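## Task

Remove the black key fob from the drawer of the small wooden box and set it directly on the table surface, not on top of anything, then push the drawer shut. The box must stay roughly where it started, turned the same way, and the other item must remain inside the drawer.

## Robot and tools

Robot: two arms, left_arm and right_arm, each ending in a two-finger gripper. Bases in the scene frame: left_arm at (+0.033, +0.312, +0.044) m, right_arm at (-0.018, -0.308, +0.004) m, both facing nearly straight along +x. A camera stand sits behind the arms.

Frame: one scene frame for everything. Origin is at table-top height, halfway between the arms; +x reaches out over the table, +y toward left_arm, +z up. Image left/right does not match arm names. In the gripper's own axes the fingers point along +z and close along y. end_effector_position is the spot between the finger pads, just under 1 cm behind the tips. Reported positions and orientations may be a few cm off, more when the arm is stretched.

Row format (used by every motion tool): 16 numbers, always both arms. First left_arm: x, y, z, qw, qx, qy, qz, opening; then right_arm the same 8. x, y, z are an absolute gripper position in metres and the quaternion (w first) an absolute gripper orientation, both in the scene frame, so a row is a pose, not an offset. Opening runs from -1 (shut, 0 mm gap) to +1 (fully open, about 87 mm); 0 gives roughly 31-49 mm, +0.5 about 59-75 mm, -0.5 about 8-21 mm. To hold something, command about 0.04 below the grip_measured value seen at first contact (up to 0.11 near the range ends); less margin grips more gently. To keep an arm still, repeat its last reported pose with an unchanged quaternion in every row, not a drifted readback.

Tools:
- execute_actions(actions, cameras). actions is a list holding at most one item. Empty list: just report state (with all images by default, plus scene number and task). {"rows": [...], "steps": n}: up to 15 rows, n up to 15 control steps of 1/30 s (default 15); one row per step, the last row repeats. Each target must lie within 0.6 m of that arm's last reported position along each gripper axis or the call is rejected and nothing moves. The result is read 5 steps before the action finishes; those steps run afterward, and an action needs at least 5 steps. {"steps": n} alone waits up to 300 steps counted from the previous result.
- move(target, speed, blend, blocking, cameras). target is one row or a list of up to 15 rows; the grippers follow straight lines to each absolute pose, all arms finishing together, with no 0.6 m limit. speed is m/s per path (0.002-2.9, default 0.25; turning rate up to twice that in rad/s), one value or one per target. blend (m) rounds corners of a list; 0 stops at each point. blocking=false returns about 0.5 s after the start. A whole move is capped at 10 s. Opening changes in later targets apply only after arriving and settling. Paths ignore obstacles and the other arm. Faster moves stray more and hit harder; aiming past a contact presses harder. Avoid paths near an arm's own base, which can whip the elbow around.
- wait(seconds): 0 to 10 s, sends nothing new; returns early if a move ends.
- stop(): brakes the current move; needs some stopping distance; fingers keep moving.
- zoom_image(camera, region): enlarge [x0, y0, x1, y1] pixels (max 504x504) of the latest image from cam_high, cam_low, cam_left_wrist or cam_right_wrist.
- finished_scene(scene): irreversible; ends the scene (1 or 2), grades it, and gives the next task.

Cameras: cam_high and cam_low are fixed, cam_left_wrist and cam_right_wrist ride on the arms; all are 672x504. Calibration (intrinsics, distortion, T_world_to_cam) is supplied and may be slightly off. Images come only with an empty actions list or when cameras names them ("all" for every one).

Results: each arm's end_effector_position, end_effector_quat_wxyz, grip_measured (same scale as opening), Joint positions (last value is the gripper from 0 shut to 1 open), joint torques (numbers 1-3 wrap at ±28 N m), joint velocities (may read "within noise"), Hand target (the pose now being driven toward), motor temperatures. A move adds a "move:" line: done (within 10 mm and 2 degrees), off_target, moving, held (a safety check withheld steps or stopped the path) or fault, plus limits such as paced (pose clipped) or held.

Behaviour: friction and gravity can leave a gripper short, low or tilted, especially at long reach; tiny moves may not happen or may go sideways, so check position and orientation after each move and correct tilt. Orientation changes are capped at 40 degrees from the measured one per step. After a command the scene keeps running while you think, so time passes.

Joint ranges (rad): waist -2.618 to 3.054, shoulder 0 to 3.142, elbow 0 to 3.142 (straight at 2.901), wrist pitch and yaw ±1.571, wrist roll ±2.094.

Avoid: dropping things or letting go while they move, objects leaving the table, slamming or hard pushing into the box or table, knocking the box out of place, arms or grippers touching each other (closing on the other arm's fingers counts), strain on wrist camera cables, and stops of any arm. Motors heat when carrying loads, held outstretched or pushing against something unreachable; a MOTOR HOT line appears at 75 °C, at 90 °C the arm folds up and is lost for the scene, at 100 °C it collapses. Smooth, quick, low-effort motion is preferred. A loose object may occasionally get nudged by something.

Each tool is called after "Request:" as name([rows], argument=value, ...), one row to a line, values as JSON.

## Session

Request:
execute_actions(actions=[])

Scene clock: 0.00 s of 6000.00 s.
left_arm: end_effector_position=(+0.4027, +0.3314, +0.0641) grip_measured=+1.000 end_effector_quat_wxyz=(+0.526, -0.040, +0.849, -0.024) | right_arm: end_effector_position=(+0.3593, -0.3321, +0.0571) grip_measured=+1.000 end_effector_quat_wxyz=(+0.575, +0.074, +0.811, -0.072)
Joint positions: left_arm=[0.103 1.588 0.372 0.752 0.087 -0.049 1] | right_arm=[0.07 1.528 0.359 0.825 0.24 0.052 1]
Joint velocities: within noise
Joint torques (N m): no reading
Motor temperatures (°C): left_arm=[26 35 37 31 25 28 24] | right_arm=[25 31 31 31 29 29 29]
Heat: left arm: 37 °C; right arm: 31 °C.
Hand target: left_arm +0.4044, +0.3316, +0.0666; +0.528, -0.040, +0.848, -0.024 | right_arm +0.3637, -0.3319, +0.0650; +0.585, +0.075, +0.804, -0.070

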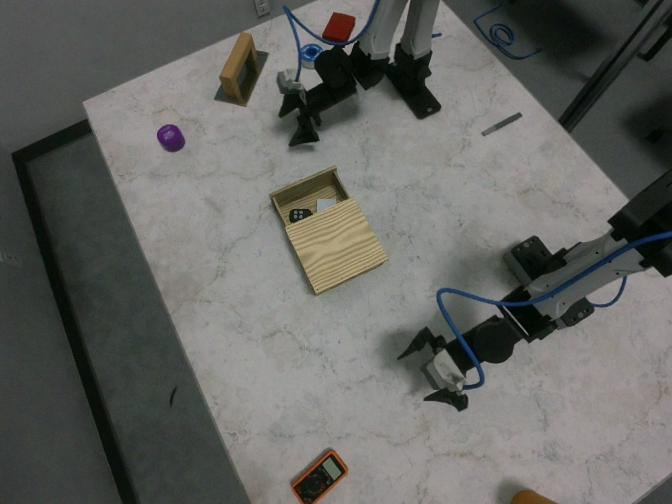

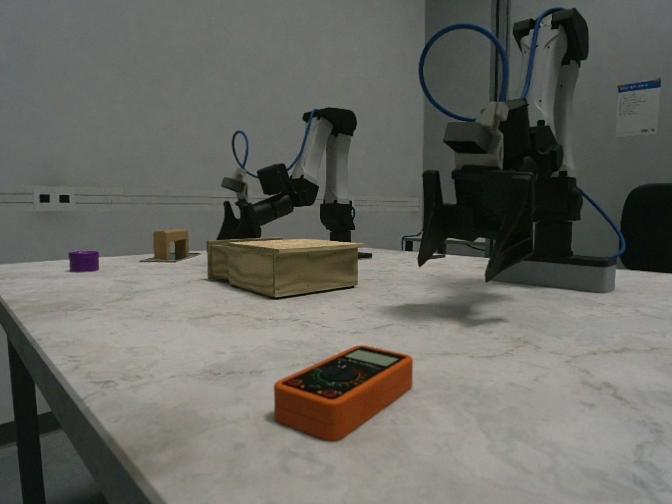

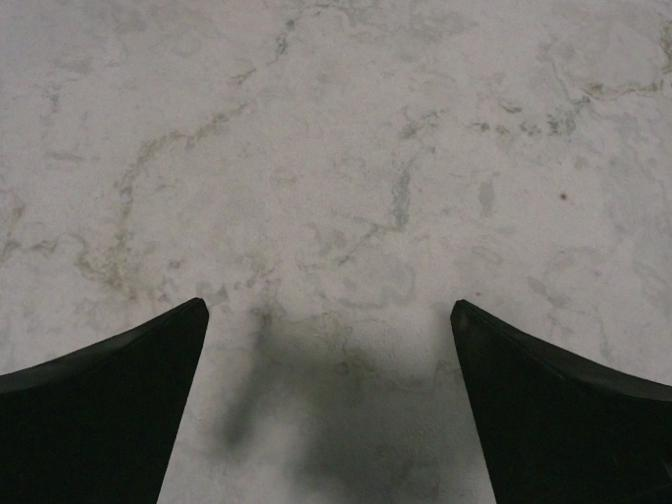

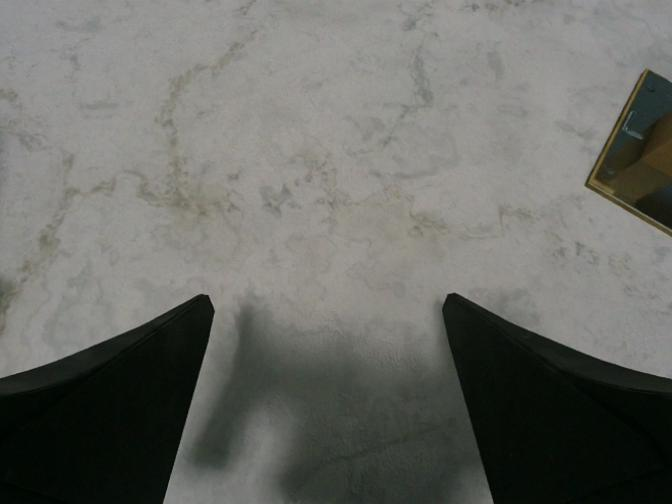

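Request:
zoom_image(camera="cam_high", region=[240, 150, 400, 300])

Request:
zoom_image(camera="cam_low", region=[180, 200, 400, 320])

Scaled by 3.150 from the camera's image (finer frame: 960x720).

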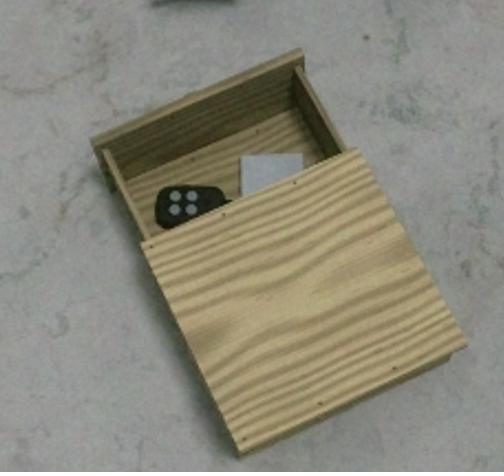

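Scaled by 2.291 from the camera's image (finer frame: 960x720).

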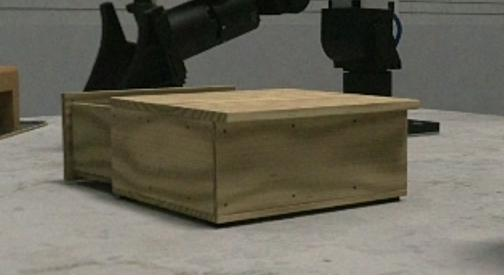

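Request:
move(target=[0.4044,0.3316,0.0666,0.528,-0.040,0.848,-0.024,1,0.36,-0.16,0.17,0.5,0,0.866,0,0.3], cameras=["cam_right_wrist","cam_high"])

Request:
zoom_image(camera="cam_right_wrist", region=[100, 0, 604, 330])

Scene clock: 3.57 s of 6000.00 s.
left_arm: end_effector_position=(+0.4027, +0.3314, +0.0641) grip_measured=+1.000 end_effector_quat_wxyz=(+0.526, -0.040, +0.849, -0.024) | right_arm: end_effector_position=(+0.3543, -0.1647, +0.1615) grip_measured=+0.300 end_effector_quat_wxyz=(+0.494, -0.008, +0.870, -0.003)
Joint positions: left_arm=[0.103 1.588 0.372 0.752 0.087 -0.049 1] | right_arm=[0.562 1.395 0.964 -0.173 0.448 0.276 0.65]
Joint torques (N m): left_arm=[-0.01 -5.41 5.94 2.21 0.02 0.15] | right_arm=[0.76 -3.73 12.15 1.51 0.3 0.03]
Heat: left arm: 38 °C; right arm: 32 °C.
Hand target: left_arm +0.4043, +0.3316, +0.0666; +0.528, -0.040, +0.848, -0.024 | right_arm +0.3597, -0.1602, +0.1698; +0.500, +0.000, +0.866, +0.000
Off the commanded pose: left_arm 0.003 m, 0 deg | right_arm 0.011 m, 1 deg.
Kept back: nothing.
move: off_target (right_arm)
cam_right_wrist: T_world_to_cam=[[0.0226, -0.9993, 0.02965, -0.17913], [-0.98778, -0.0269, -0.1535, 0.39004], [0.15419, -0.02582, -0.9877, 0.24076]] pos_world=[0.3522, -0.1623, 0.30298]
Images, in order (width x height): cam_high 672x504, cam_right_wrist 672x504.

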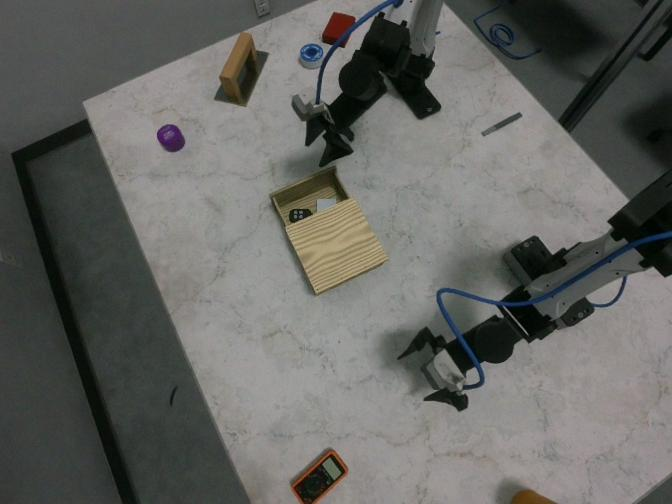

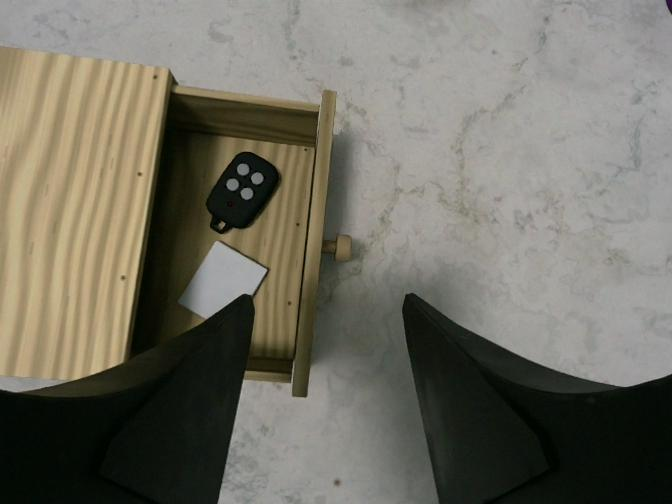

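Scaled by 1.000.

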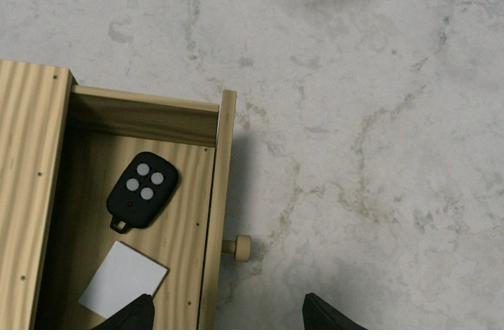

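Request:
move(target=[0.4044,0.3316,0.0666,0.528,-0.040,0.848,-0.024,1,0.442,-0.101,0.12,0.2113,0.2113,0.9532,-0.0468,0.5], cameras=["cam_right_wrist","cam_high"])

Scene clock: 6.90 s of 6000.00 s.
left_arm: end_effector_position=(+0.4027, +0.3314, +0.0641) grip_measured=+1.000 end_effector_quat_wxyz=(+0.526, -0.040, +0.849, -0.024) | right_arm: end_effector_position=(+0.4387, -0.1000, +0.1233) grip_measured=+0.500 end_effector_quat_wxyz=(+0.217, +0.203, +0.954, -0.046)
Joint positions: left_arm=[0.103 1.588 0.372 0.752 0.087 -0.049 1] | right_arm=[0.516 2.411 2.482 -1.355 0.347 0.856 0.75]
Joint velocities: left_arm=[within noise] | right_arm=[-0.012 0.022 0.046 -0.11 0.007 -0.022 0.004]
Joint torques (N m): left_arm=[-0.02 -5.37 5.94 2.22 0.02 0.14] | right_arm=[-0.61 -9.22 10.69 0.56 0.18 -0.04]
Heat: left arm: 38 °C; right arm: 33 °C.
Hand target: left_arm +0.4043, +0.3316, +0.0666; +0.528, -0.040, +0.848, -0.024 | right_arm +0.4419, -0.1011, +0.1200; +0.212, +0.211, +0.953, -0.046
Off the commanded pose: left_arm 0.003 m, 0 deg | right_arm 0.005 m, 1 deg.
Kept back: nothing.
move: done
cam_right_wrist: T_world_to_cam=[[-0.39025, -0.92068, 0.00779, 0.0764], [-0.83489, 0.35743, 0.41857, 0.37007], [-0.38815, 0.15684, -0.90815, 0.43816]] pos_world=[0.50886, -0.13066, 0.24242]
Images, in order (width x height): cam_high 672x504, cam_right_wrist 672x504.

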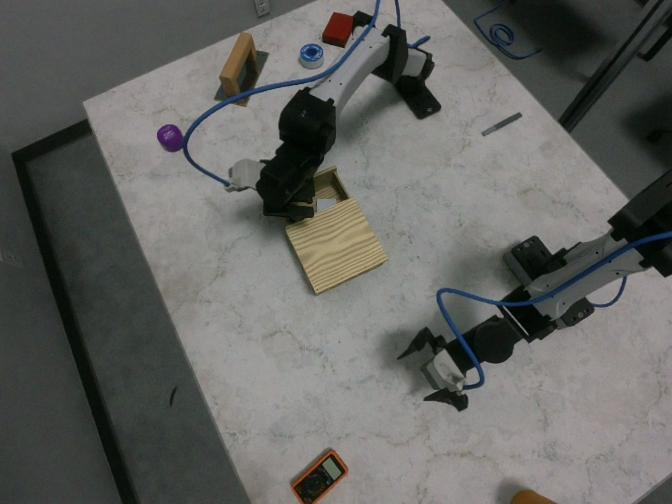

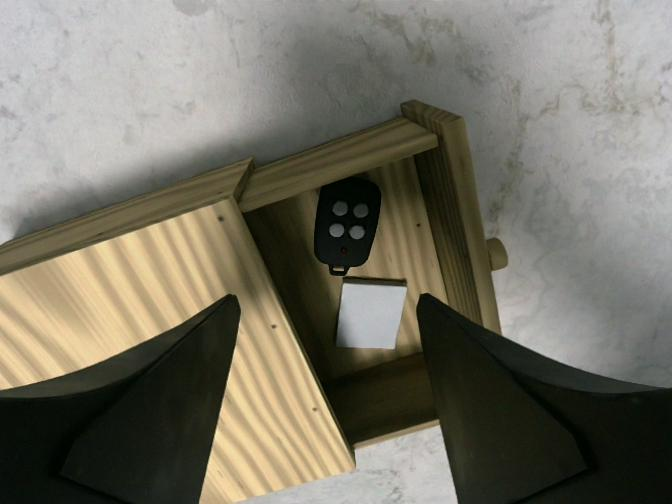

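Request:
move(target=[0.4044,0.3316,0.0666,0.528,-0.040,0.848,-0.024,1,0.432,-0.106,0.065,0.2113,0.2113,0.9532,-0.0468,0.4], cameras=["cam_right_wrist","cam_low"], speed=0.12)

Scene clock: 8.23 s of 6000.00 s.
left_arm: end_effector_position=(+0.4027, +0.3314, +0.0641) grip_measured=+1.000 end_effector_quat_wxyz=(+0.526, -0.040, +0.849, -0.024) | right_arm: end_effector_position=(+0.4331, -0.1025, +0.0992) grip_measured=+0.400 end_effector_quat_wxyz=(+0.233, +0.212, +0.948, -0.031)
Joint positions: left_arm=[0.103 1.588 0.372 0.752 0.087 -0.049 1] | right_arm=[0.516 2.261 2.114 -1.093 0.347 0.868 0.7]
Joint velocities: left_arm=[within noise] | right_arm=[0.002 -0.012 -0.046 0.051 -0.007 0.022 0.007]
Joint torques (N m): left_arm=[0.02 -5.37 5.98 2.22 0.01 0.14] | right_arm=[-0.53 -7.15 3.14 1.03 0.17 -0.15]
Heat: left arm: 38 °C; right arm: 33 °C.
Hand target: left_arm +0.4043, +0.3316, +0.0666; +0.528, -0.040, +0.848, -0.024 | right_arm +0.4304, -0.1067, +0.0660; +0.211, +0.212, +0.953, -0.047
Off the commanded pose: left_arm 0.003 m, 0 deg | right_arm 0.034 m, 3 deg.
Kept back: nothing.
move: off_target (right_arm)
cam_right_wrist: T_world_to_cam=[[-0.39999, -0.91594, -0.03246, 0.08082], [-0.84759, 0.3562, 0.39335, 0.38431], [-0.34872, 0.18485, -0.91882, 0.40132]] pos_world=[0.49802, -0.13705, 0.2202]
Images, in order (width x height): cam_low 672x504, cam_right_wrist 672x504.

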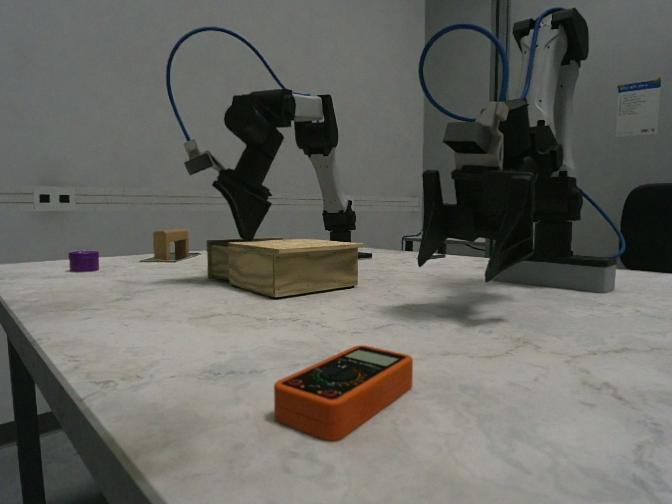

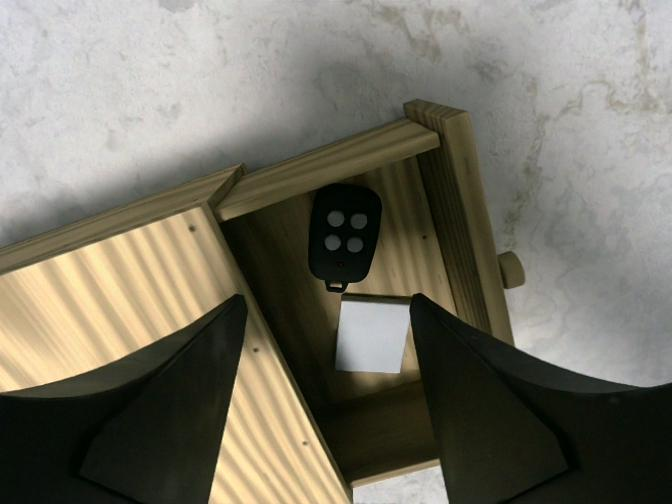

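Request:
move([
  [0.4044,0.3316,0.0666,0.528,-0.040,0.848,-0.024,1,0.434,-0.109,0.13,0.2113,0.2113,0.9532,-0.0468,0.2],
  [0.4044,0.3316,0.0666,0.528,-0.040,0.848,-0.024,1,0.437,-0.1095,0.115,0.2113,0.2113,0.9532,-0.0468,0.2],
], cameras=["cam_right_wrist"], speed=0.12)

Scene clock: 11.33 s of 6000.00 s.
left_arm: end_effector_position=(+0.4027, +0.3314, +0.0641) grip_measured=+1.000 end_effector_quat_wxyz=(+0.526, -0.040, +0.849, -0.024) | right_arm: end_effector_position=(+0.4321, -0.1073, +0.1231) grip_measured=+0.200 end_effector_quat_wxyz=(+0.212, +0.212, +0.953, -0.044)
Joint positions: left_arm=[0.103 1.588 0.372 0.752 0.087 -0.049 1] | right_arm=[0.505 2.348 2.37 -1.311 0.337 0.864 0.6]
Joint torques (N m): left_arm=[-0.03 -5.38 5.97 2.22 0.01 0.15] | right_arm=[-0.66 -9.72 6.57 0.84 0.25 -0.23]
Heat: left arm: 38 °C; right arm: 33 °C.
Hand target: left_arm +0.4043, +0.3316, +0.0666; +0.528, -0.040, +0.848, -0.024 | right_arm +0.4368, -0.1095, +0.1152; +0.211, +0.211, +0.953, -0.047
Off the commanded pose: left_arm 0.003 m, 0 deg | right_arm 0.010 m, 0 deg.
Kept back: nothing.
move: done
cam_right_wrist: T_world_to_cam=[[-0.40423, -0.91466, 0.00176, 0.07454], [-0.82608, 0.36591, 0.4286, 0.3631], [-0.39267, 0.1718, -0.90349, 0.43954]] pos_world=[0.50267, -0.14019, 0.24137]

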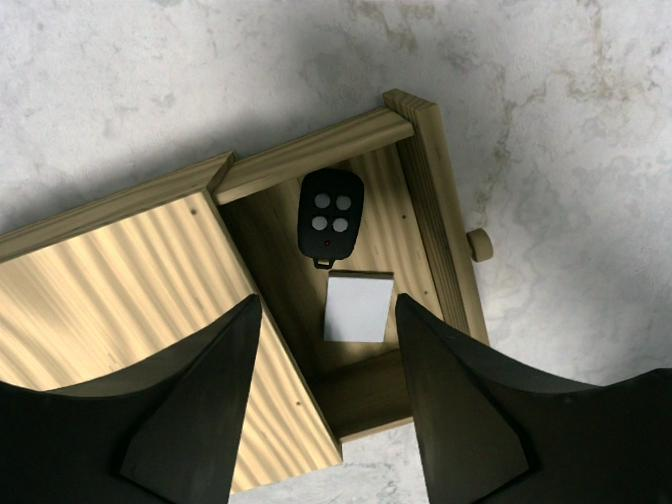

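Request:
move(target=[0.4044,0.3316,0.0666,0.528,-0.040,0.848,-0.024,1,0.441,-0.112,0.06,0.2113,0.2113,0.9532,-0.0468,0.2], cameras=["cam_right_wrist"], speed=0.12)

Scene clock: 12.50 s of 6000.00 s.
left_arm: end_effector_position=(+0.4027, +0.3314, +0.0641) grip_measured=+1.000 end_effector_quat_wxyz=(+0.526, -0.040, +0.849, -0.024) | right_arm: end_effector_position=(+0.4308, -0.1224, +0.0589) grip_measured=+0.200 end_effector_quat_wxyz=(+0.190, +0.209, +0.957, -0.071)
Joint positions: left_arm=[0.103 1.588 0.372 0.752 0.087 -0.049 1] | right_arm=[0.484 2.348 2.12 -1.122 0.347 0.844 0.6]
Joint torques (N m): left_arm=[-0.01 -5.39 5.96 2.23 0.02 0.14] | right_arm=[0.61 -11.64 5.79 1.2 0.11 -0.02]
Heat: left arm: 38 °C; right arm: 33 °C.
Hand target: left_arm +0.4043, +0.3316, +0.0666; +0.528, -0.040, +0.848, -0.024 | right_arm +0.4405, -0.1121, +0.0607; +0.210, +0.211, +0.953, -0.047
Off the commanded pose: left_arm 0.003 m, 0 deg | right_arm 0.015 m, 4 deg.
Kept back: nothing.
move: off_target (right_arm)
cam_right_wrist: T_world_to_cam=[[-0.40802, -0.91077, 0.06337, 0.05876], [-0.7997, 0.39002, 0.45648, 0.38504], [-0.44046, 0.13558, -0.88748, 0.39874]] pos_world=[0.50752, -0.15071, 0.17439]

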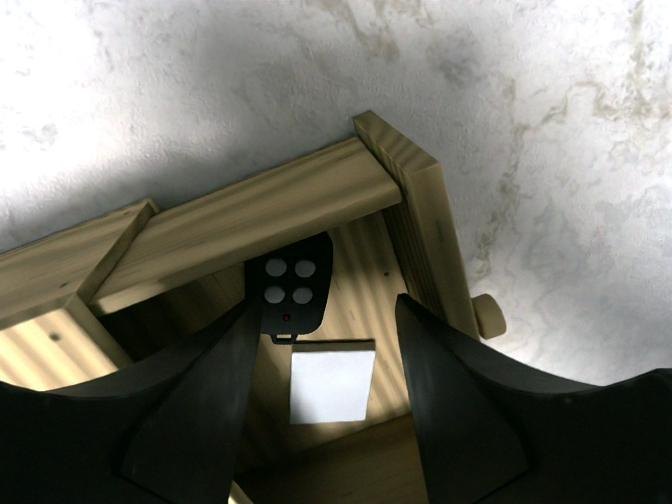

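Request:
move(target=[0.4044,0.3316,0.0666,0.528,-0.040,0.848,-0.024,1,0.438,-0.103,0.072,0.2113,0.2113,0.9532,-0.0468,0.2], cameras=["cam_right_wrist"], speed=0.12)

Scene clock: 13.23 s of 6000.00 s.
left_arm: end_effector_position=(+0.4027, +0.3314, +0.0641) grip_measured=+1.000 end_effector_quat_wxyz=(+0.526, -0.040, +0.849, -0.024) | right_arm: end_effector_position=(+0.4307, -0.1225, +0.0605) grip_measured=+0.200 end_effector_quat_wxyz=(+0.192, +0.207, +0.957, -0.074)
Joint positions: left_arm=[0.103 1.588 0.372 0.752 0.087 -0.049 1] | right_arm=[0.486 2.348 2.126 -1.129 0.353 0.843 0.6]
Joint torques (N m): left_arm=[-0.05 -5.39 5.98 2.21 0.02 0.14] | right_arm=[2.44 -11.47 10.77 0.76 0.1 0.1]
Heat: left arm: 38 °C; right arm: 33 °C.
Hand target: left_arm +0.4043, +0.3316, +0.0666; +0.528, -0.040, +0.848, -0.024 | right_arm +0.4372, -0.1034, +0.0725; +0.211, +0.211, +0.953, -0.046
Off the commanded pose: left_arm 0.003 m, 0 deg | right_arm 0.024 m, 4 deg.
Kept back: nothing.
move: off_target (right_arm)
cam_right_wrist: T_world_to_cam=[[-0.40642, -0.91114, 0.06817, 0.05751], [-0.80143, 0.39132, 0.45231, 0.3854], [-0.43879, 0.12919, -0.88925, 0.39877]] pos_world=[0.50722, -0.14994, 0.17637]

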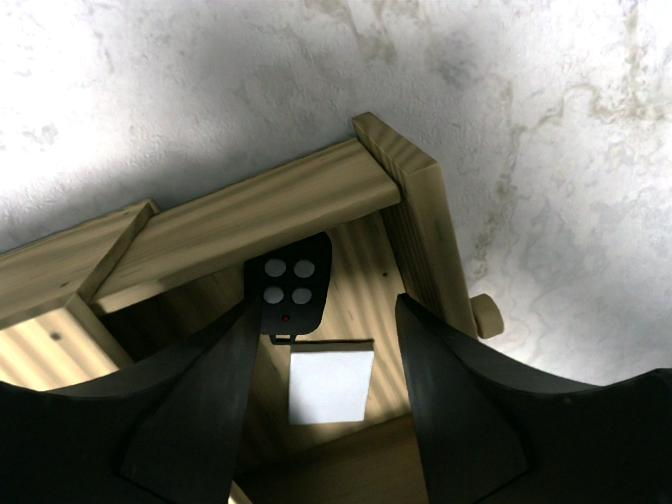

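Request:
move(target=[0.4044,0.3316,0.0666,0.528,-0.040,0.848,-0.024,1,0.430,-0.168,0.068,0.2113,0.2113,0.9532,-0.0468,0.2], cameras=["cam_right_wrist","cam_high"], speed=0.06)

Scene clock: 15.23 s of 6000.00 s.
left_arm: end_effector_position=(+0.4027, +0.3314, +0.0641) grip_measured=+1.000 end_effector_quat_wxyz=(+0.526, -0.040, +0.849, -0.024) | right_arm: end_effector_position=(+0.4298, -0.1422, +0.0549) grip_measured=+0.200 end_effector_quat_wxyz=(+0.199, +0.202, +0.959, -0.025)
Joint positions: left_arm=[0.103 1.588 0.372 0.752 0.087 -0.049 1] | right_arm=[0.421 2.215 1.874 -0.92 0.265 0.765 0.6]
Joint torques (N m): left_arm=[0.02 -5.38 5.96 2.22 0.02 0.15] | right_arm=[-3.02 -13.41 5.89 0.53 0.59 -0.34]
Heat: left arm: 38 °C; right arm: 34 °C.
Hand target: left_arm +0.4043, +0.3316, +0.0666; +0.528, -0.040, +0.848, -0.024 | right_arm +0.4298, -0.1671, +0.0674; +0.210, +0.211, +0.953, -0.047
Off the commanded pose: left_arm 0.003 m, 0 deg | right_arm 0.029 m, 3 deg.
Kept back: nothing.
move: off_target (right_arm)
cam_right_wrist: T_world_to_cam=[[-0.37931, -0.92493, -0.02511, 0.03112], [-0.82746, 0.32694, 0.45654, 0.39675], [-0.41405, 0.19395, -0.88935, 0.39451]] pos_world=[0.50344, -0.17744, 0.17051]
Images, in order (width x height): cam_high 672x504, cam_right_wrist 672x504.

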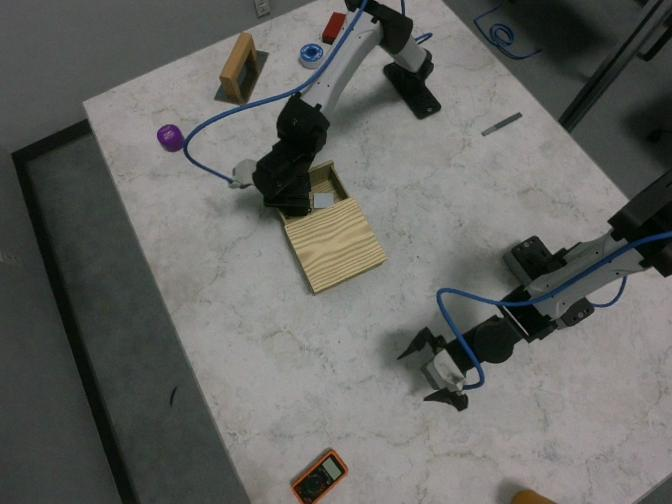

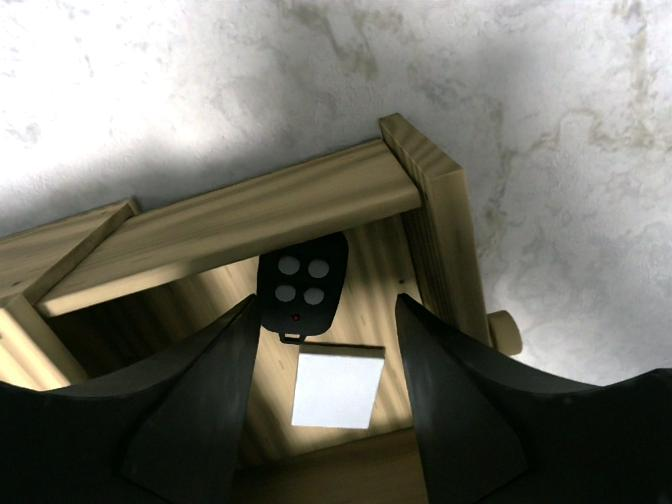

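Request:
move(target=[0.4044,0.3316,0.0666,0.528,-0.040,0.848,-0.024,1,0.434,-0.125,0.065,0.2113,0.2113,0.9532,-0.0468,0.2], cameras=["cam_right_wrist"], speed=0.08)

Scene clock: 16.57 s of 6000.00 s.
left_arm: end_effector_position=(+0.4027, +0.3314, +0.0641) grip_measured=+1.000 end_effector_quat_wxyz=(+0.526, -0.040, +0.849, -0.024) | right_arm: end_effector_position=(+0.4287, -0.1268, +0.0655) grip_measured=+0.200 end_effector_quat_wxyz=(+0.206, +0.206, +0.956, -0.042)
Joint positions: left_arm=[0.103 1.588 0.372 0.752 0.087 -0.049 1] | right_arm=[0.467 2.248 1.97 -1.003 0.315 0.816 0.6]
Joint torques (N m): left_arm=[0.02 -5.35 5.94 2.23 0.01 0.15] | right_arm=[0.58 -8.68 11.11 0.62 0.42 -0.02]
Heat: left arm: 39 °C; right arm: 34 °C.
Hand target: left_arm +0.4043, +0.3316, +0.0666; +0.528, -0.040, +0.848, -0.024 | right_arm +0.4338, -0.1250, +0.0650; +0.212, +0.211, +0.953, -0.046
Off the commanded pose: left_arm 0.003 m, 0 deg | right_arm 0.006 m, 1 deg.
Kept back: nothing.
move: done
cam_right_wrist: T_world_to_cam=[[-0.39389, -0.91915, 0.00231, 0.05032], [-0.82565, 0.35492, 0.43856, 0.3899], [-0.40393, 0.17084, -0.8987, 0.39381]] pos_world=[0.50081, -0.15941, 0.1828]

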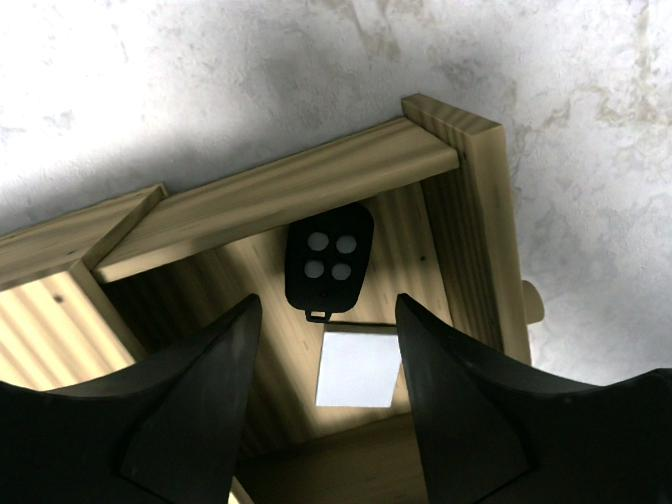

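Request:
move(target=[0.4044,0.3316,0.0666,0.528,-0.040,0.848,-0.024,1,0.442,-0.125,0.036,0.2113,0.2113,0.9532,-0.0468,0.2], cameras=["cam_right_wrist"], speed=0.06)

Scene clock: 17.67 s of 6000.00 s.
left_arm: end_effector_position=(+0.4027, +0.3314, +0.0641) grip_measured=+1.000 end_effector_quat_wxyz=(+0.526, -0.040, +0.849, -0.024) | right_arm: end_effector_position=(+0.4366, -0.1277, +0.0517) grip_measured=+0.200 end_effector_quat_wxyz=(+0.211, +0.210, +0.954, -0.048)
Joint positions: left_arm=[0.103 1.588 0.372 0.752 0.087 -0.049 1] | right_arm=[0.464 2.283 1.972 -0.969 0.329 0.818 0.6]
Joint torques (N m): left_arm=[-0.01 -5.35 5.96 2.23 0.02 0.15] | right_arm=[0.09 -8.24 6.72 1.06 0.16 -0.09]
Heat: left arm: 39 °C; right arm: 34 °C.
Hand target: left_arm +0.4043, +0.3316, +0.0666; +0.528, -0.040, +0.848, -0.024 | right_arm +0.4413, -0.1253, +0.0362; +0.211, +0.211, +0.953, -0.047
Off the commanded pose: left_arm 0.003 m, 0 deg | right_arm 0.017 m, 0 deg.
Kept back: nothing.
move: off_target (right_arm)
cam_right_wrist: T_world_to_cam=[[-0.40199, -0.91559, 0.00977, 0.05626], [-0.82551, 0.36701, 0.42876, 0.40483], [-0.39615, 0.16429, -0.90336, 0.38078]] pos_world=[0.50765, -0.15962, 0.16986]

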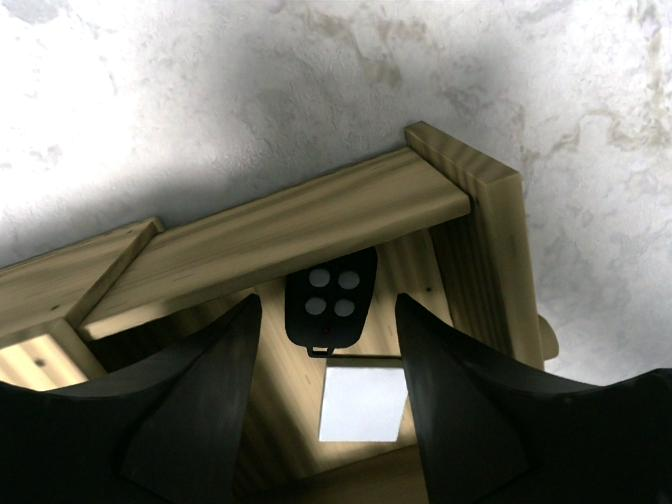

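Request:
move(target=[0.4044,0.3316,0.0666,0.528,-0.040,0.848,-0.024,1,0.440,-0.125,0.024,0.2113,0.2113,0.9532,-0.0468,0.2], cameras=["cam_right_wrist"], speed=0.05)

Scene clock: 18.57 s of 6000.00 s.
left_arm: end_effector_position=(+0.4027, +0.3314, +0.0641) grip_measured=+1.000 end_effector_quat_wxyz=(+0.526, -0.040, +0.849, -0.024) | right_arm: end_effector_position=(+0.4374, -0.1350, +0.0406) grip_measured=+0.200 end_effector_quat_wxyz=(+0.214, +0.214, +0.951, -0.057)
Joint positions: left_arm=[0.103 1.588 0.372 0.752 0.087 -0.049 1] | right_arm=[0.456 2.283 1.927 -0.928 0.347 0.817 0.6]
Joint torques (N m): left_arm=[-0.01 -5.39 5.96 2.23 0.03 0.14] | right_arm=[1.05 -8.43 6.38 1.15 0.05 -0.09]
Motor temperatures (°C): left_arm=[26 37 39 36 25 28 24] | right_arm=[25 34 33 32 29 29 29]
Heat: left arm: 39 °C; right arm: 34 °C.
Hand target: left_arm +0.4043, +0.3316, +0.0666; +0.528, -0.040, +0.848, -0.024 | right_arm +0.4393, -0.1254, +0.0245; +0.211, +0.211, +0.953, -0.047
Off the commanded pose: left_arm 0.003 m, 0 deg | right_arm 0.020 m, 1 deg.
Kept back: nothing.
move: off_target (right_arm)
cam_right_wrist: T_world_to_cam=[[-0.41365, -0.91013, 0.02366, 0.05535], [-0.82236, 0.38466, 0.41923, 0.41428], [-0.39065, 0.15396, -0.90757, 0.36867]] pos_world=[0.5076, -0.16574, 0.1596]

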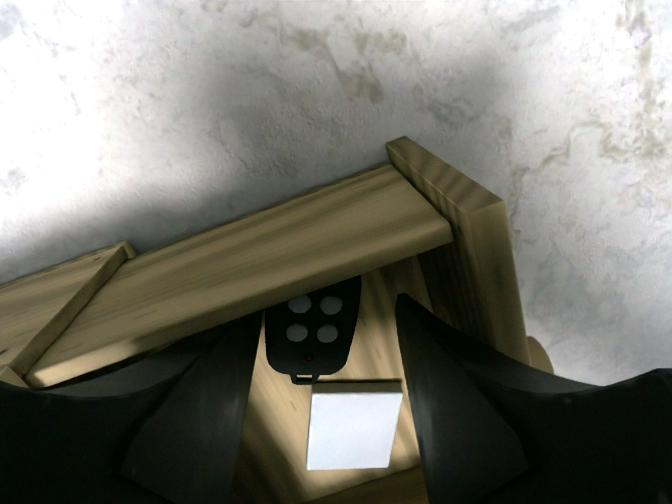

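Request:
move(target=[0.4044,0.3316,0.0666,0.528,-0.040,0.848,-0.024,1,0.440,-0.130,0.028,0.2113,0.2113,0.9532,-0.0468,-0.4], cameras=["cam_right_wrist"], speed=0.05)

Scene clock: 19.30 s of 6000.00 s.
left_arm: end_effector_position=(+0.4027, +0.3314, +0.0641) grip_measured=+1.000 end_effector_quat_wxyz=(+0.526, -0.040, +0.849, -0.024) | right_arm: end_effector_position=(+0.4390, -0.1328, +0.0388) grip_measured=-0.091 end_effector_quat_wxyz=(+0.215, +0.214, +0.951, -0.051)
Joint positions: left_arm=[0.103 1.588 0.372 0.752 0.087 -0.049 1] | right_arm=[0.456 2.284 1.922 -0.912 0.339 0.817 0.454]
Joint torques (N m): left_arm=[0.01 -5.41 5.94 2.22 0.02 0.15] | right_arm=[0.16 -9.35 6.49 0.97 0.13 -0.18]
Heat: left arm: 39 °C; right arm: 35 °C.
Hand target: left_arm +0.4043, +0.3316, +0.0666; +0.528, -0.040, +0.848, -0.024 | right_arm +0.4397, -0.1301, +0.0282; +0.211, +0.211, +0.953, -0.047
Off the commanded pose: left_arm 0.003 m, 0 deg | right_arm 0.011 m, 1 deg.
Kept back: nothing.
move: off_target (right_arm)
cam_right_wrist: T_world_to_cam=[[-0.41177, -0.91121, 0.01195, 0.05758], [-0.82539, 0.37848, 0.41892, 0.41607], [-0.38624, 0.16263, -0.90795, 0.36655]] pos_world=[0.50871, -0.16462, 0.15782]

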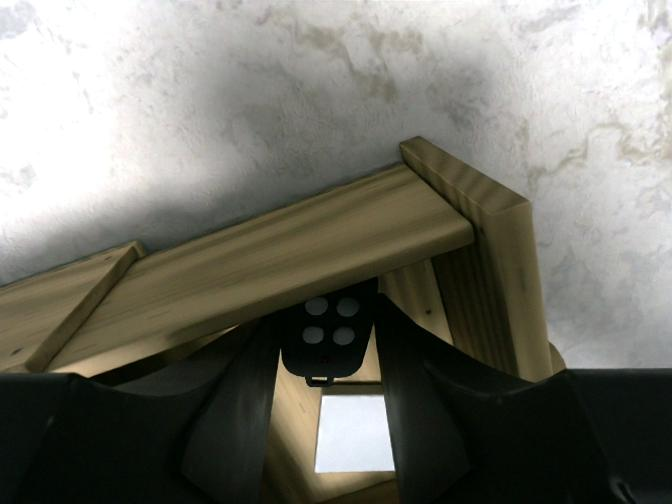

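Request:
move([
  [0.4044,0.3316,0.0666,0.528,-0.040,0.848,-0.024,1,0.436,-0.132,0.17,0.2113,0.2113,0.9532,-0.0468,-0.4],
  [0.4044,0.3316,0.0666,0.528,-0.040,0.848,-0.024,1,0.32,-0.34,0.16,0.2164,0,0.9763,0,-0.4],
  [0.4044,0.3316,0.0666,0.528,-0.040,0.848,-0.024,1,0.32,-0.34,0.06,0.2164,0,0.9763,0,-0.4],
], cameras=["all"], blend=[0.03,0.03,0], speed=[0.15,0.25,0.15])

Scene clock: 22.90 s of 6000.00 s.
left_arm: end_effector_position=(+0.4027, +0.3314, +0.0641) grip_measured=+1.000 end_effector_quat_wxyz=(+0.526, -0.040, +0.849, -0.024) | right_arm: end_effector_position=(+0.3153, -0.3386, +0.0574) grip_measured=-0.091 end_effector_quat_wxyz=(+0.201, +0.002, +0.979, -0.003)
Joint positions: left_arm=[0.103 1.588 0.372 0.752 0.087 -0.049 1] | right_arm=[-0.069 1.628 1.075 -0.614 -0.033 -0.088 0.454]
Joint torques (N m): left_arm=[-0.01 -5.38 5.97 2.22 0.02 0.14] | right_arm=[-0.68 -6.83 6.89 1.12 -0.15 -0.26]
Heat: left arm: 39 °C; right arm: 36 °C.
Hand target: left_arm +0.4043, +0.3316, +0.0666; +0.528, -0.040, +0.848, -0.024 | right_arm +0.3199, -0.3401, +0.0601; +0.216, +0.000, +0.976, +0.000
Off the commanded pose: left_arm 0.003 m, 0 deg | right_arm 0.006 m, 2 deg.
Kept back: nothing.
move: done
cam_right_wrist: T_world_to_cam=[[0.01496, -0.99983, 0.01116, -0.34564], [-0.89018, -0.00824, 0.45554, 0.27143], [-0.45537, -0.01675, -0.89015, 0.3292]] pos_world=[0.3967, -0.33783, 0.17325]

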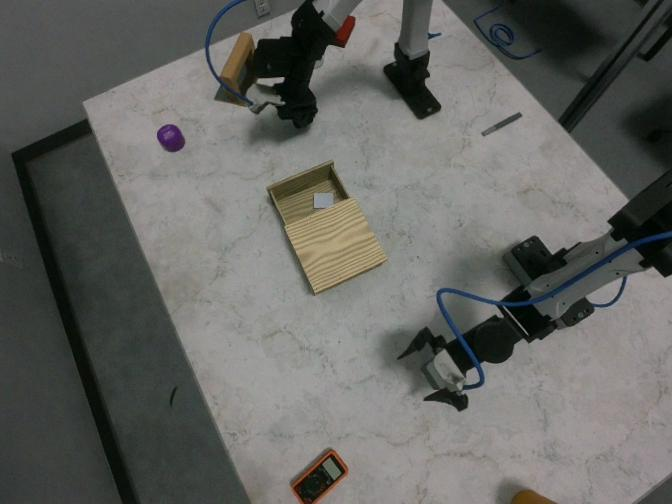

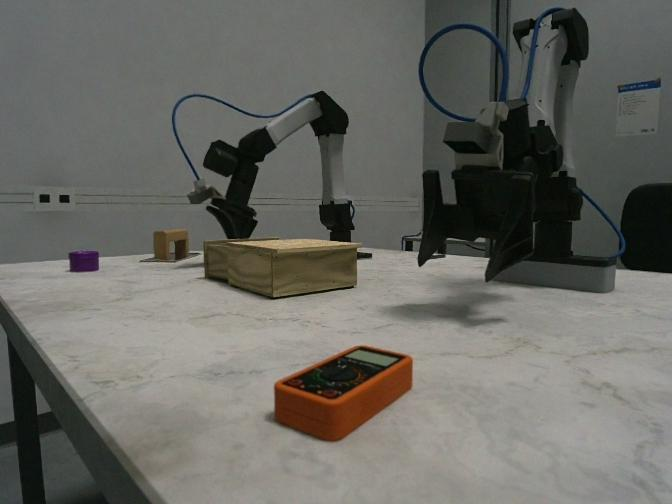

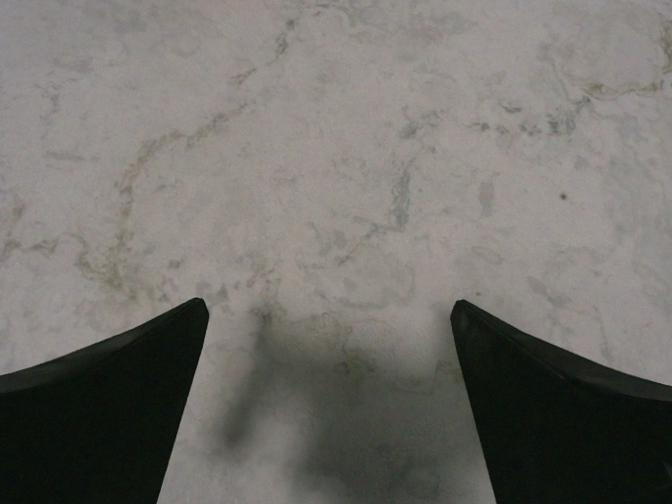

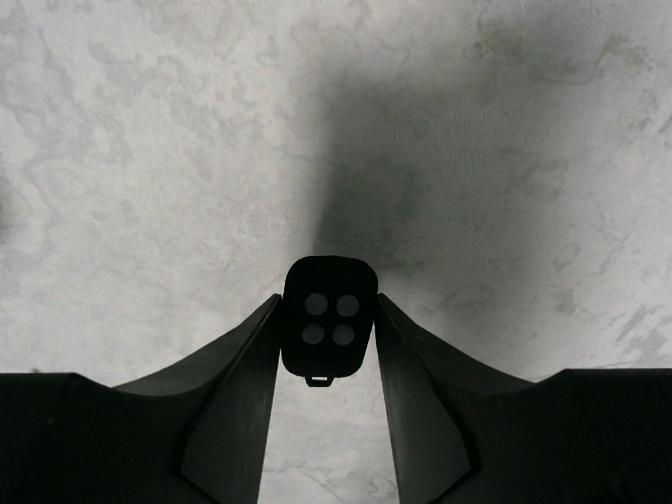

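Held; drawer and box good. Lower slowly.

Request:
move(target=[0.4044,0.3316,0.0666,0.528,-0.040,0.848,-0.024,1,0.32,-0.34,0.033,0.2164,0,0.9763,0,-0.4], speed=0.05, cameras=["cam_right_wrist","cam_low"])

Request:
zoom_image(camera="cam_low", region=[160, 150, 360, 300])

Scene clock: 24.27 s of 6000.00 s.
left_arm: end_effector_position=(+0.4027, +0.3314, +0.0641) grip_measured=+1.000 end_effector_quat_wxyz=(+0.526, -0.040, +0.849, -0.024) | right_arm: end_effector_position=(+0.3170, -0.3386, +0.0380) grip_measured=-0.091 end_effector_quat_wxyz=(+0.214, +0.002, +0.977, -0.004)
Joint positions: left_arm=[0.103 1.588 0.372 0.752 0.087 -0.049 1] | right_arm=[-0.069 1.641 1 -0.501 -0.034 -0.088 0.454]
Joint torques (N m): left_arm=[0.03 -5.37 5.96 2.21 0.02 0.14] | right_arm=[-0.72 -4.93 6.98 1.18 -0.13 -0.28]
Heat: left arm: 39 °C; right arm: 36 °C.
Hand target: left_arm +0.4043, +0.3316, +0.0666; +0.528, -0.040, +0.848, -0.024 | right_arm +0.3198, -0.3400, +0.0331; +0.216, +0.000, +0.976, +0.000
Off the commanded pose: left_arm 0.003 m, 0 deg | right_arm 0.006 m, 1 deg.
Kept back: nothing.
move: done
cam_right_wrist: T_world_to_cam=[[0.01496, -0.9998, 0.01328, -0.34556], [-0.90116, -0.00773, 0.43343, 0.28626], [-0.43324, -0.01845, -0.90109, 0.30547]] pos_world=[0.39548, -0.33764, 0.15577]
Images, in order (width x height): cam_low 672x504, cam_right_wrist 672x504.

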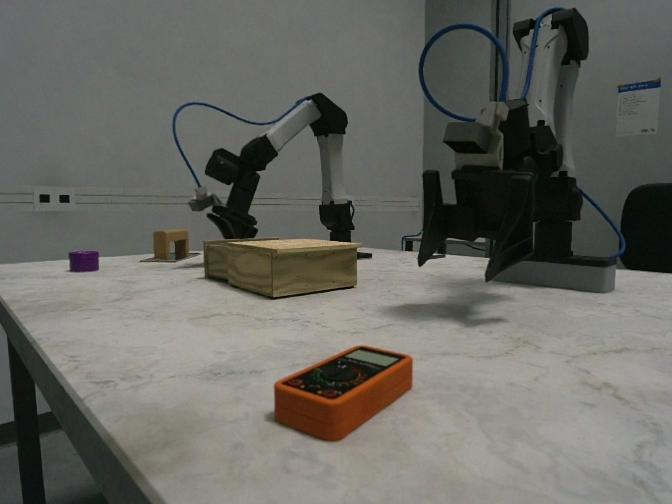

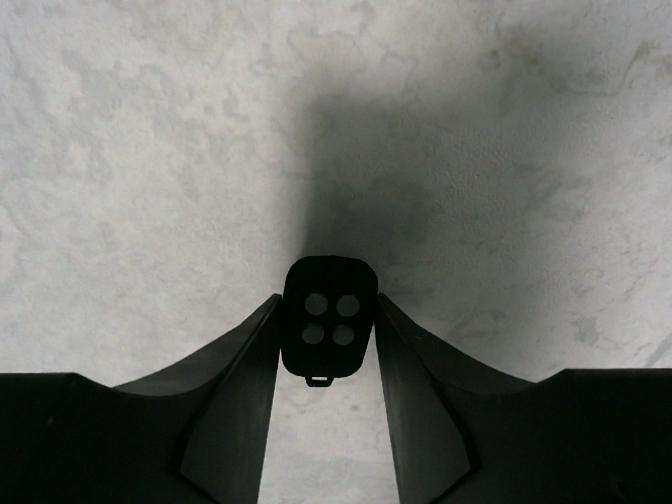

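Scaled by 2.520 from the camera's image (finer frame: 960x720).

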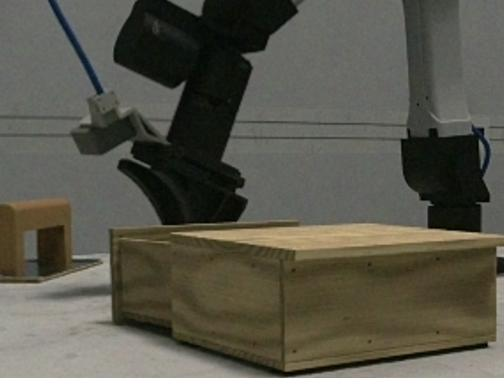

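Keep lowering until contact shows.

Request:
move(target=[0.4044,0.3316,0.0666,0.528,-0.040,0.848,-0.024,1,0.32,-0.34,0.022,0.2164,0,0.9763,0,-0.4], speed=0.04, cameras=["cam_right_wrist"])

Request:
move(target=[0.4044,0.3316,0.0666,0.528,-0.040,0.848,-0.024,1,0.32,-0.34,0.011,0.2164,0,0.9763,0,-0.4], speed=0.04, cameras=["cam_right_wrist"])

Scene clock: 25.33 s of 6000.00 s.
left_arm: end_effector_position=(+0.4027, +0.3314, +0.0641) grip_measured=+1.000 end_effector_quat_wxyz=(+0.526, -0.040, +0.849, -0.024) | right_arm: end_effector_position=(+0.3172, -0.3386, +0.0269) grip_measured=-0.091 end_effector_quat_wxyz=(+0.214, +0.002, +0.977, -0.004)
Joint positions: left_arm=[0.103 1.588 0.372 0.752 0.087 -0.049 1] | right_arm=[-0.069 1.66 0.973 -0.455 -0.034 -0.088 0.454]
Joint torques (N m): left_arm=[-0.05 -5.37 5.97 2.21 0.02 0.15] | right_arm=[-0.62 -4.86 6.97 1.17 -0.11 -0.26]
Heat: left arm: 39 °C; right arm: 36 °C.
Hand target: left_arm +0.4043, +0.3316, +0.0666; +0.528, -0.040, +0.848, -0.024 | right_arm +0.3199, -0.3401, +0.0222; +0.216, +0.000, +0.976, +0.000
Off the commanded pose: left_arm 0.003 m, 0 deg | right_arm 0.006 m, 1 deg.
Kept back: nothing.
move: done
cam_right_wrist: T_world_to_cam=[[0.01496, -0.9998, 0.01328, -0.34541], [-0.90116, -0.00773, 0.43343, 0.29125], [-0.43324, -0.01845, -0.90109, 0.29555]] pos_world=[0.39568, -0.33764, 0.14467]

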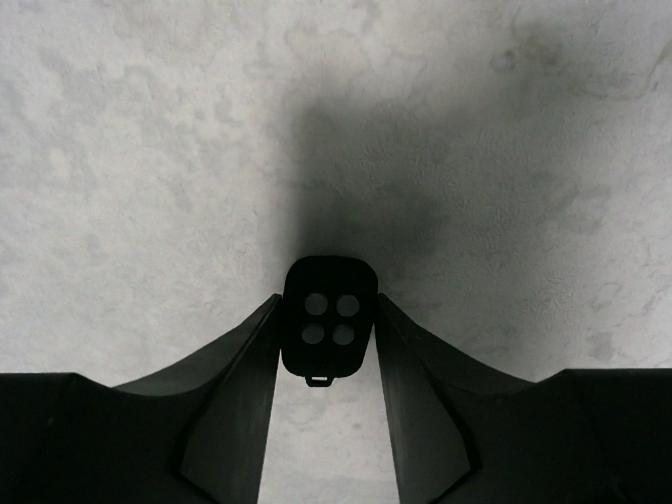

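Scene clock: 25.83 s of 6000.00 s.
left_arm: end_effector_position=(+0.4027, +0.3314, +0.0641) grip_measured=+1.000 end_effector_quat_wxyz=(+0.526, -0.040, +0.849, -0.024) | right_arm: end_effector_position=(+0.3183, -0.3387, +0.0231) grip_measured=-0.091 end_effector_quat_wxyz=(+0.217, +0.001, +0.976, -0.004)
Joint positions: left_arm=[0.103 1.588 0.372 0.752 0.087 -0.049 1] | right_arm=[-0.069 1.666 0.961 -0.43 -0.034 -0.089 0.454]
Joint torques (N m): left_arm=[-0.01 -5.42 5.94 2.21 0.03 0.14] | right_arm=[-0.76 -4.05 5.27 1.39 -0.12 -0.23]
Heat: left arm: 39 °C; right arm: 35 °C.
Hand target: left_arm +0.4043, +0.3316, +0.0666; +0.528, -0.040, +0.848, -0.024 | right_arm +0.3194, -0.3400, +0.0114; +0.216, +0.000, +0.976, +0.000
Off the commanded pose: left_arm 0.003 m, 0 deg | right_arm 0.012 m, 0 deg.
Kept back: nothing.
move: off_target (right_arm)
cam_right_wrist: T_world_to_cam=[[0.01522, -0.99979, 0.0141, -0.34559], [-0.90377, -0.00773, 0.42794, 0.29489], [-0.42774, -0.01925, -0.9037, 0.29066]] pos_world=[0.3961, -0.33764, 0.14135]

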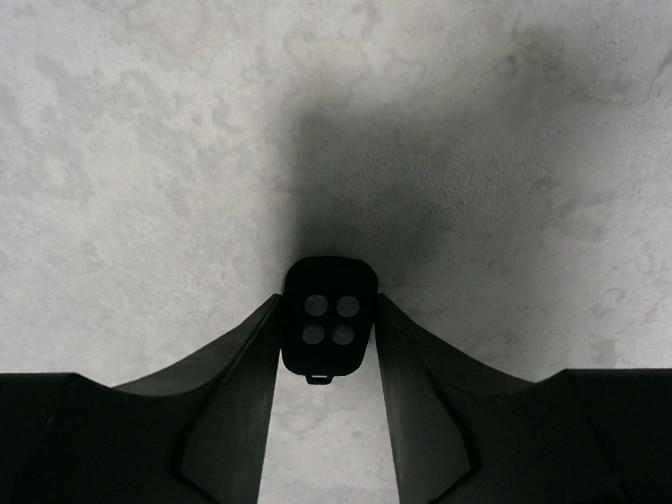

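Request:
move([
  [0.4044,0.3316,0.0666,0.528,-0.040,0.848,-0.024,1,0.32,-0.34,0.014,0.2164,0,0.9763,0,0.1],
  [0.4044,0.3316,0.0666,0.528,-0.040,0.848,-0.024,1,0.32,-0.34,0.12,0.2164,0,0.9763,0,0.1],
], speed=0.12, cameras=["cam_right_wrist","cam_high"])

Scene clock: 28.23 s of 6000.00 s.
left_arm: end_effector_position=(+0.4027, +0.3314, +0.0641) grip_measured=+1.000 end_effector_quat_wxyz=(+0.526, -0.040, +0.849, -0.024) | right_arm: end_effector_position=(+0.3123, -0.3380, +0.1008) grip_measured=+0.100 end_effector_quat_wxyz=(+0.189, +0.002, +0.982, -0.001)
Joint positions: left_arm=[0.103 1.588 0.372 0.752 0.087 -0.049 1] | right_arm=[-0.069 1.602 1.23 -0.82 -0.035 -0.089 0.55]
Joint torques (N m): left_arm=[0.03 -5.39 5.97 2.22 0.02 0.14] | right_arm=[-0.68 -8.32 11.32 0.81 -0.12 -0.26]
Heat: left arm: 39 °C; right arm: 36 °C.
Hand target: left_arm +0.4043, +0.3316, +0.0666; +0.528, -0.040, +0.848, -0.024 | right_arm +0.3195, -0.3400, +0.1198; +0.216, +0.000, +0.976, +0.000
Off the commanded pose: left_arm 0.003 m, 0 deg | right_arm 0.021 m, 3 deg.
Kept back: nothing.
move: off_target (right_arm)
cam_right_wrist: T_world_to_cam=[[0.01647, -0.99984, 0.00717, -0.34564], [-0.87852, -0.01105, 0.47757, 0.24217], [-0.47742, -0.01417, -0.87856, 0.37301]] pos_world=[0.39653, -0.33763, 0.21454]
Images, in order (width x height): cam_high 672x504, cam_right_wrist 672x504.

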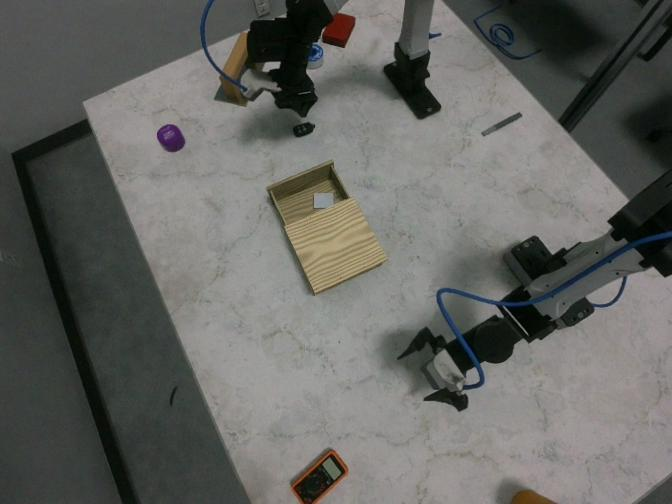

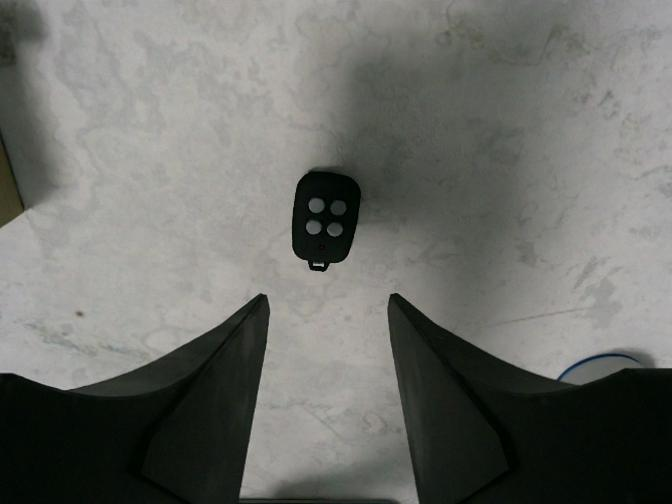

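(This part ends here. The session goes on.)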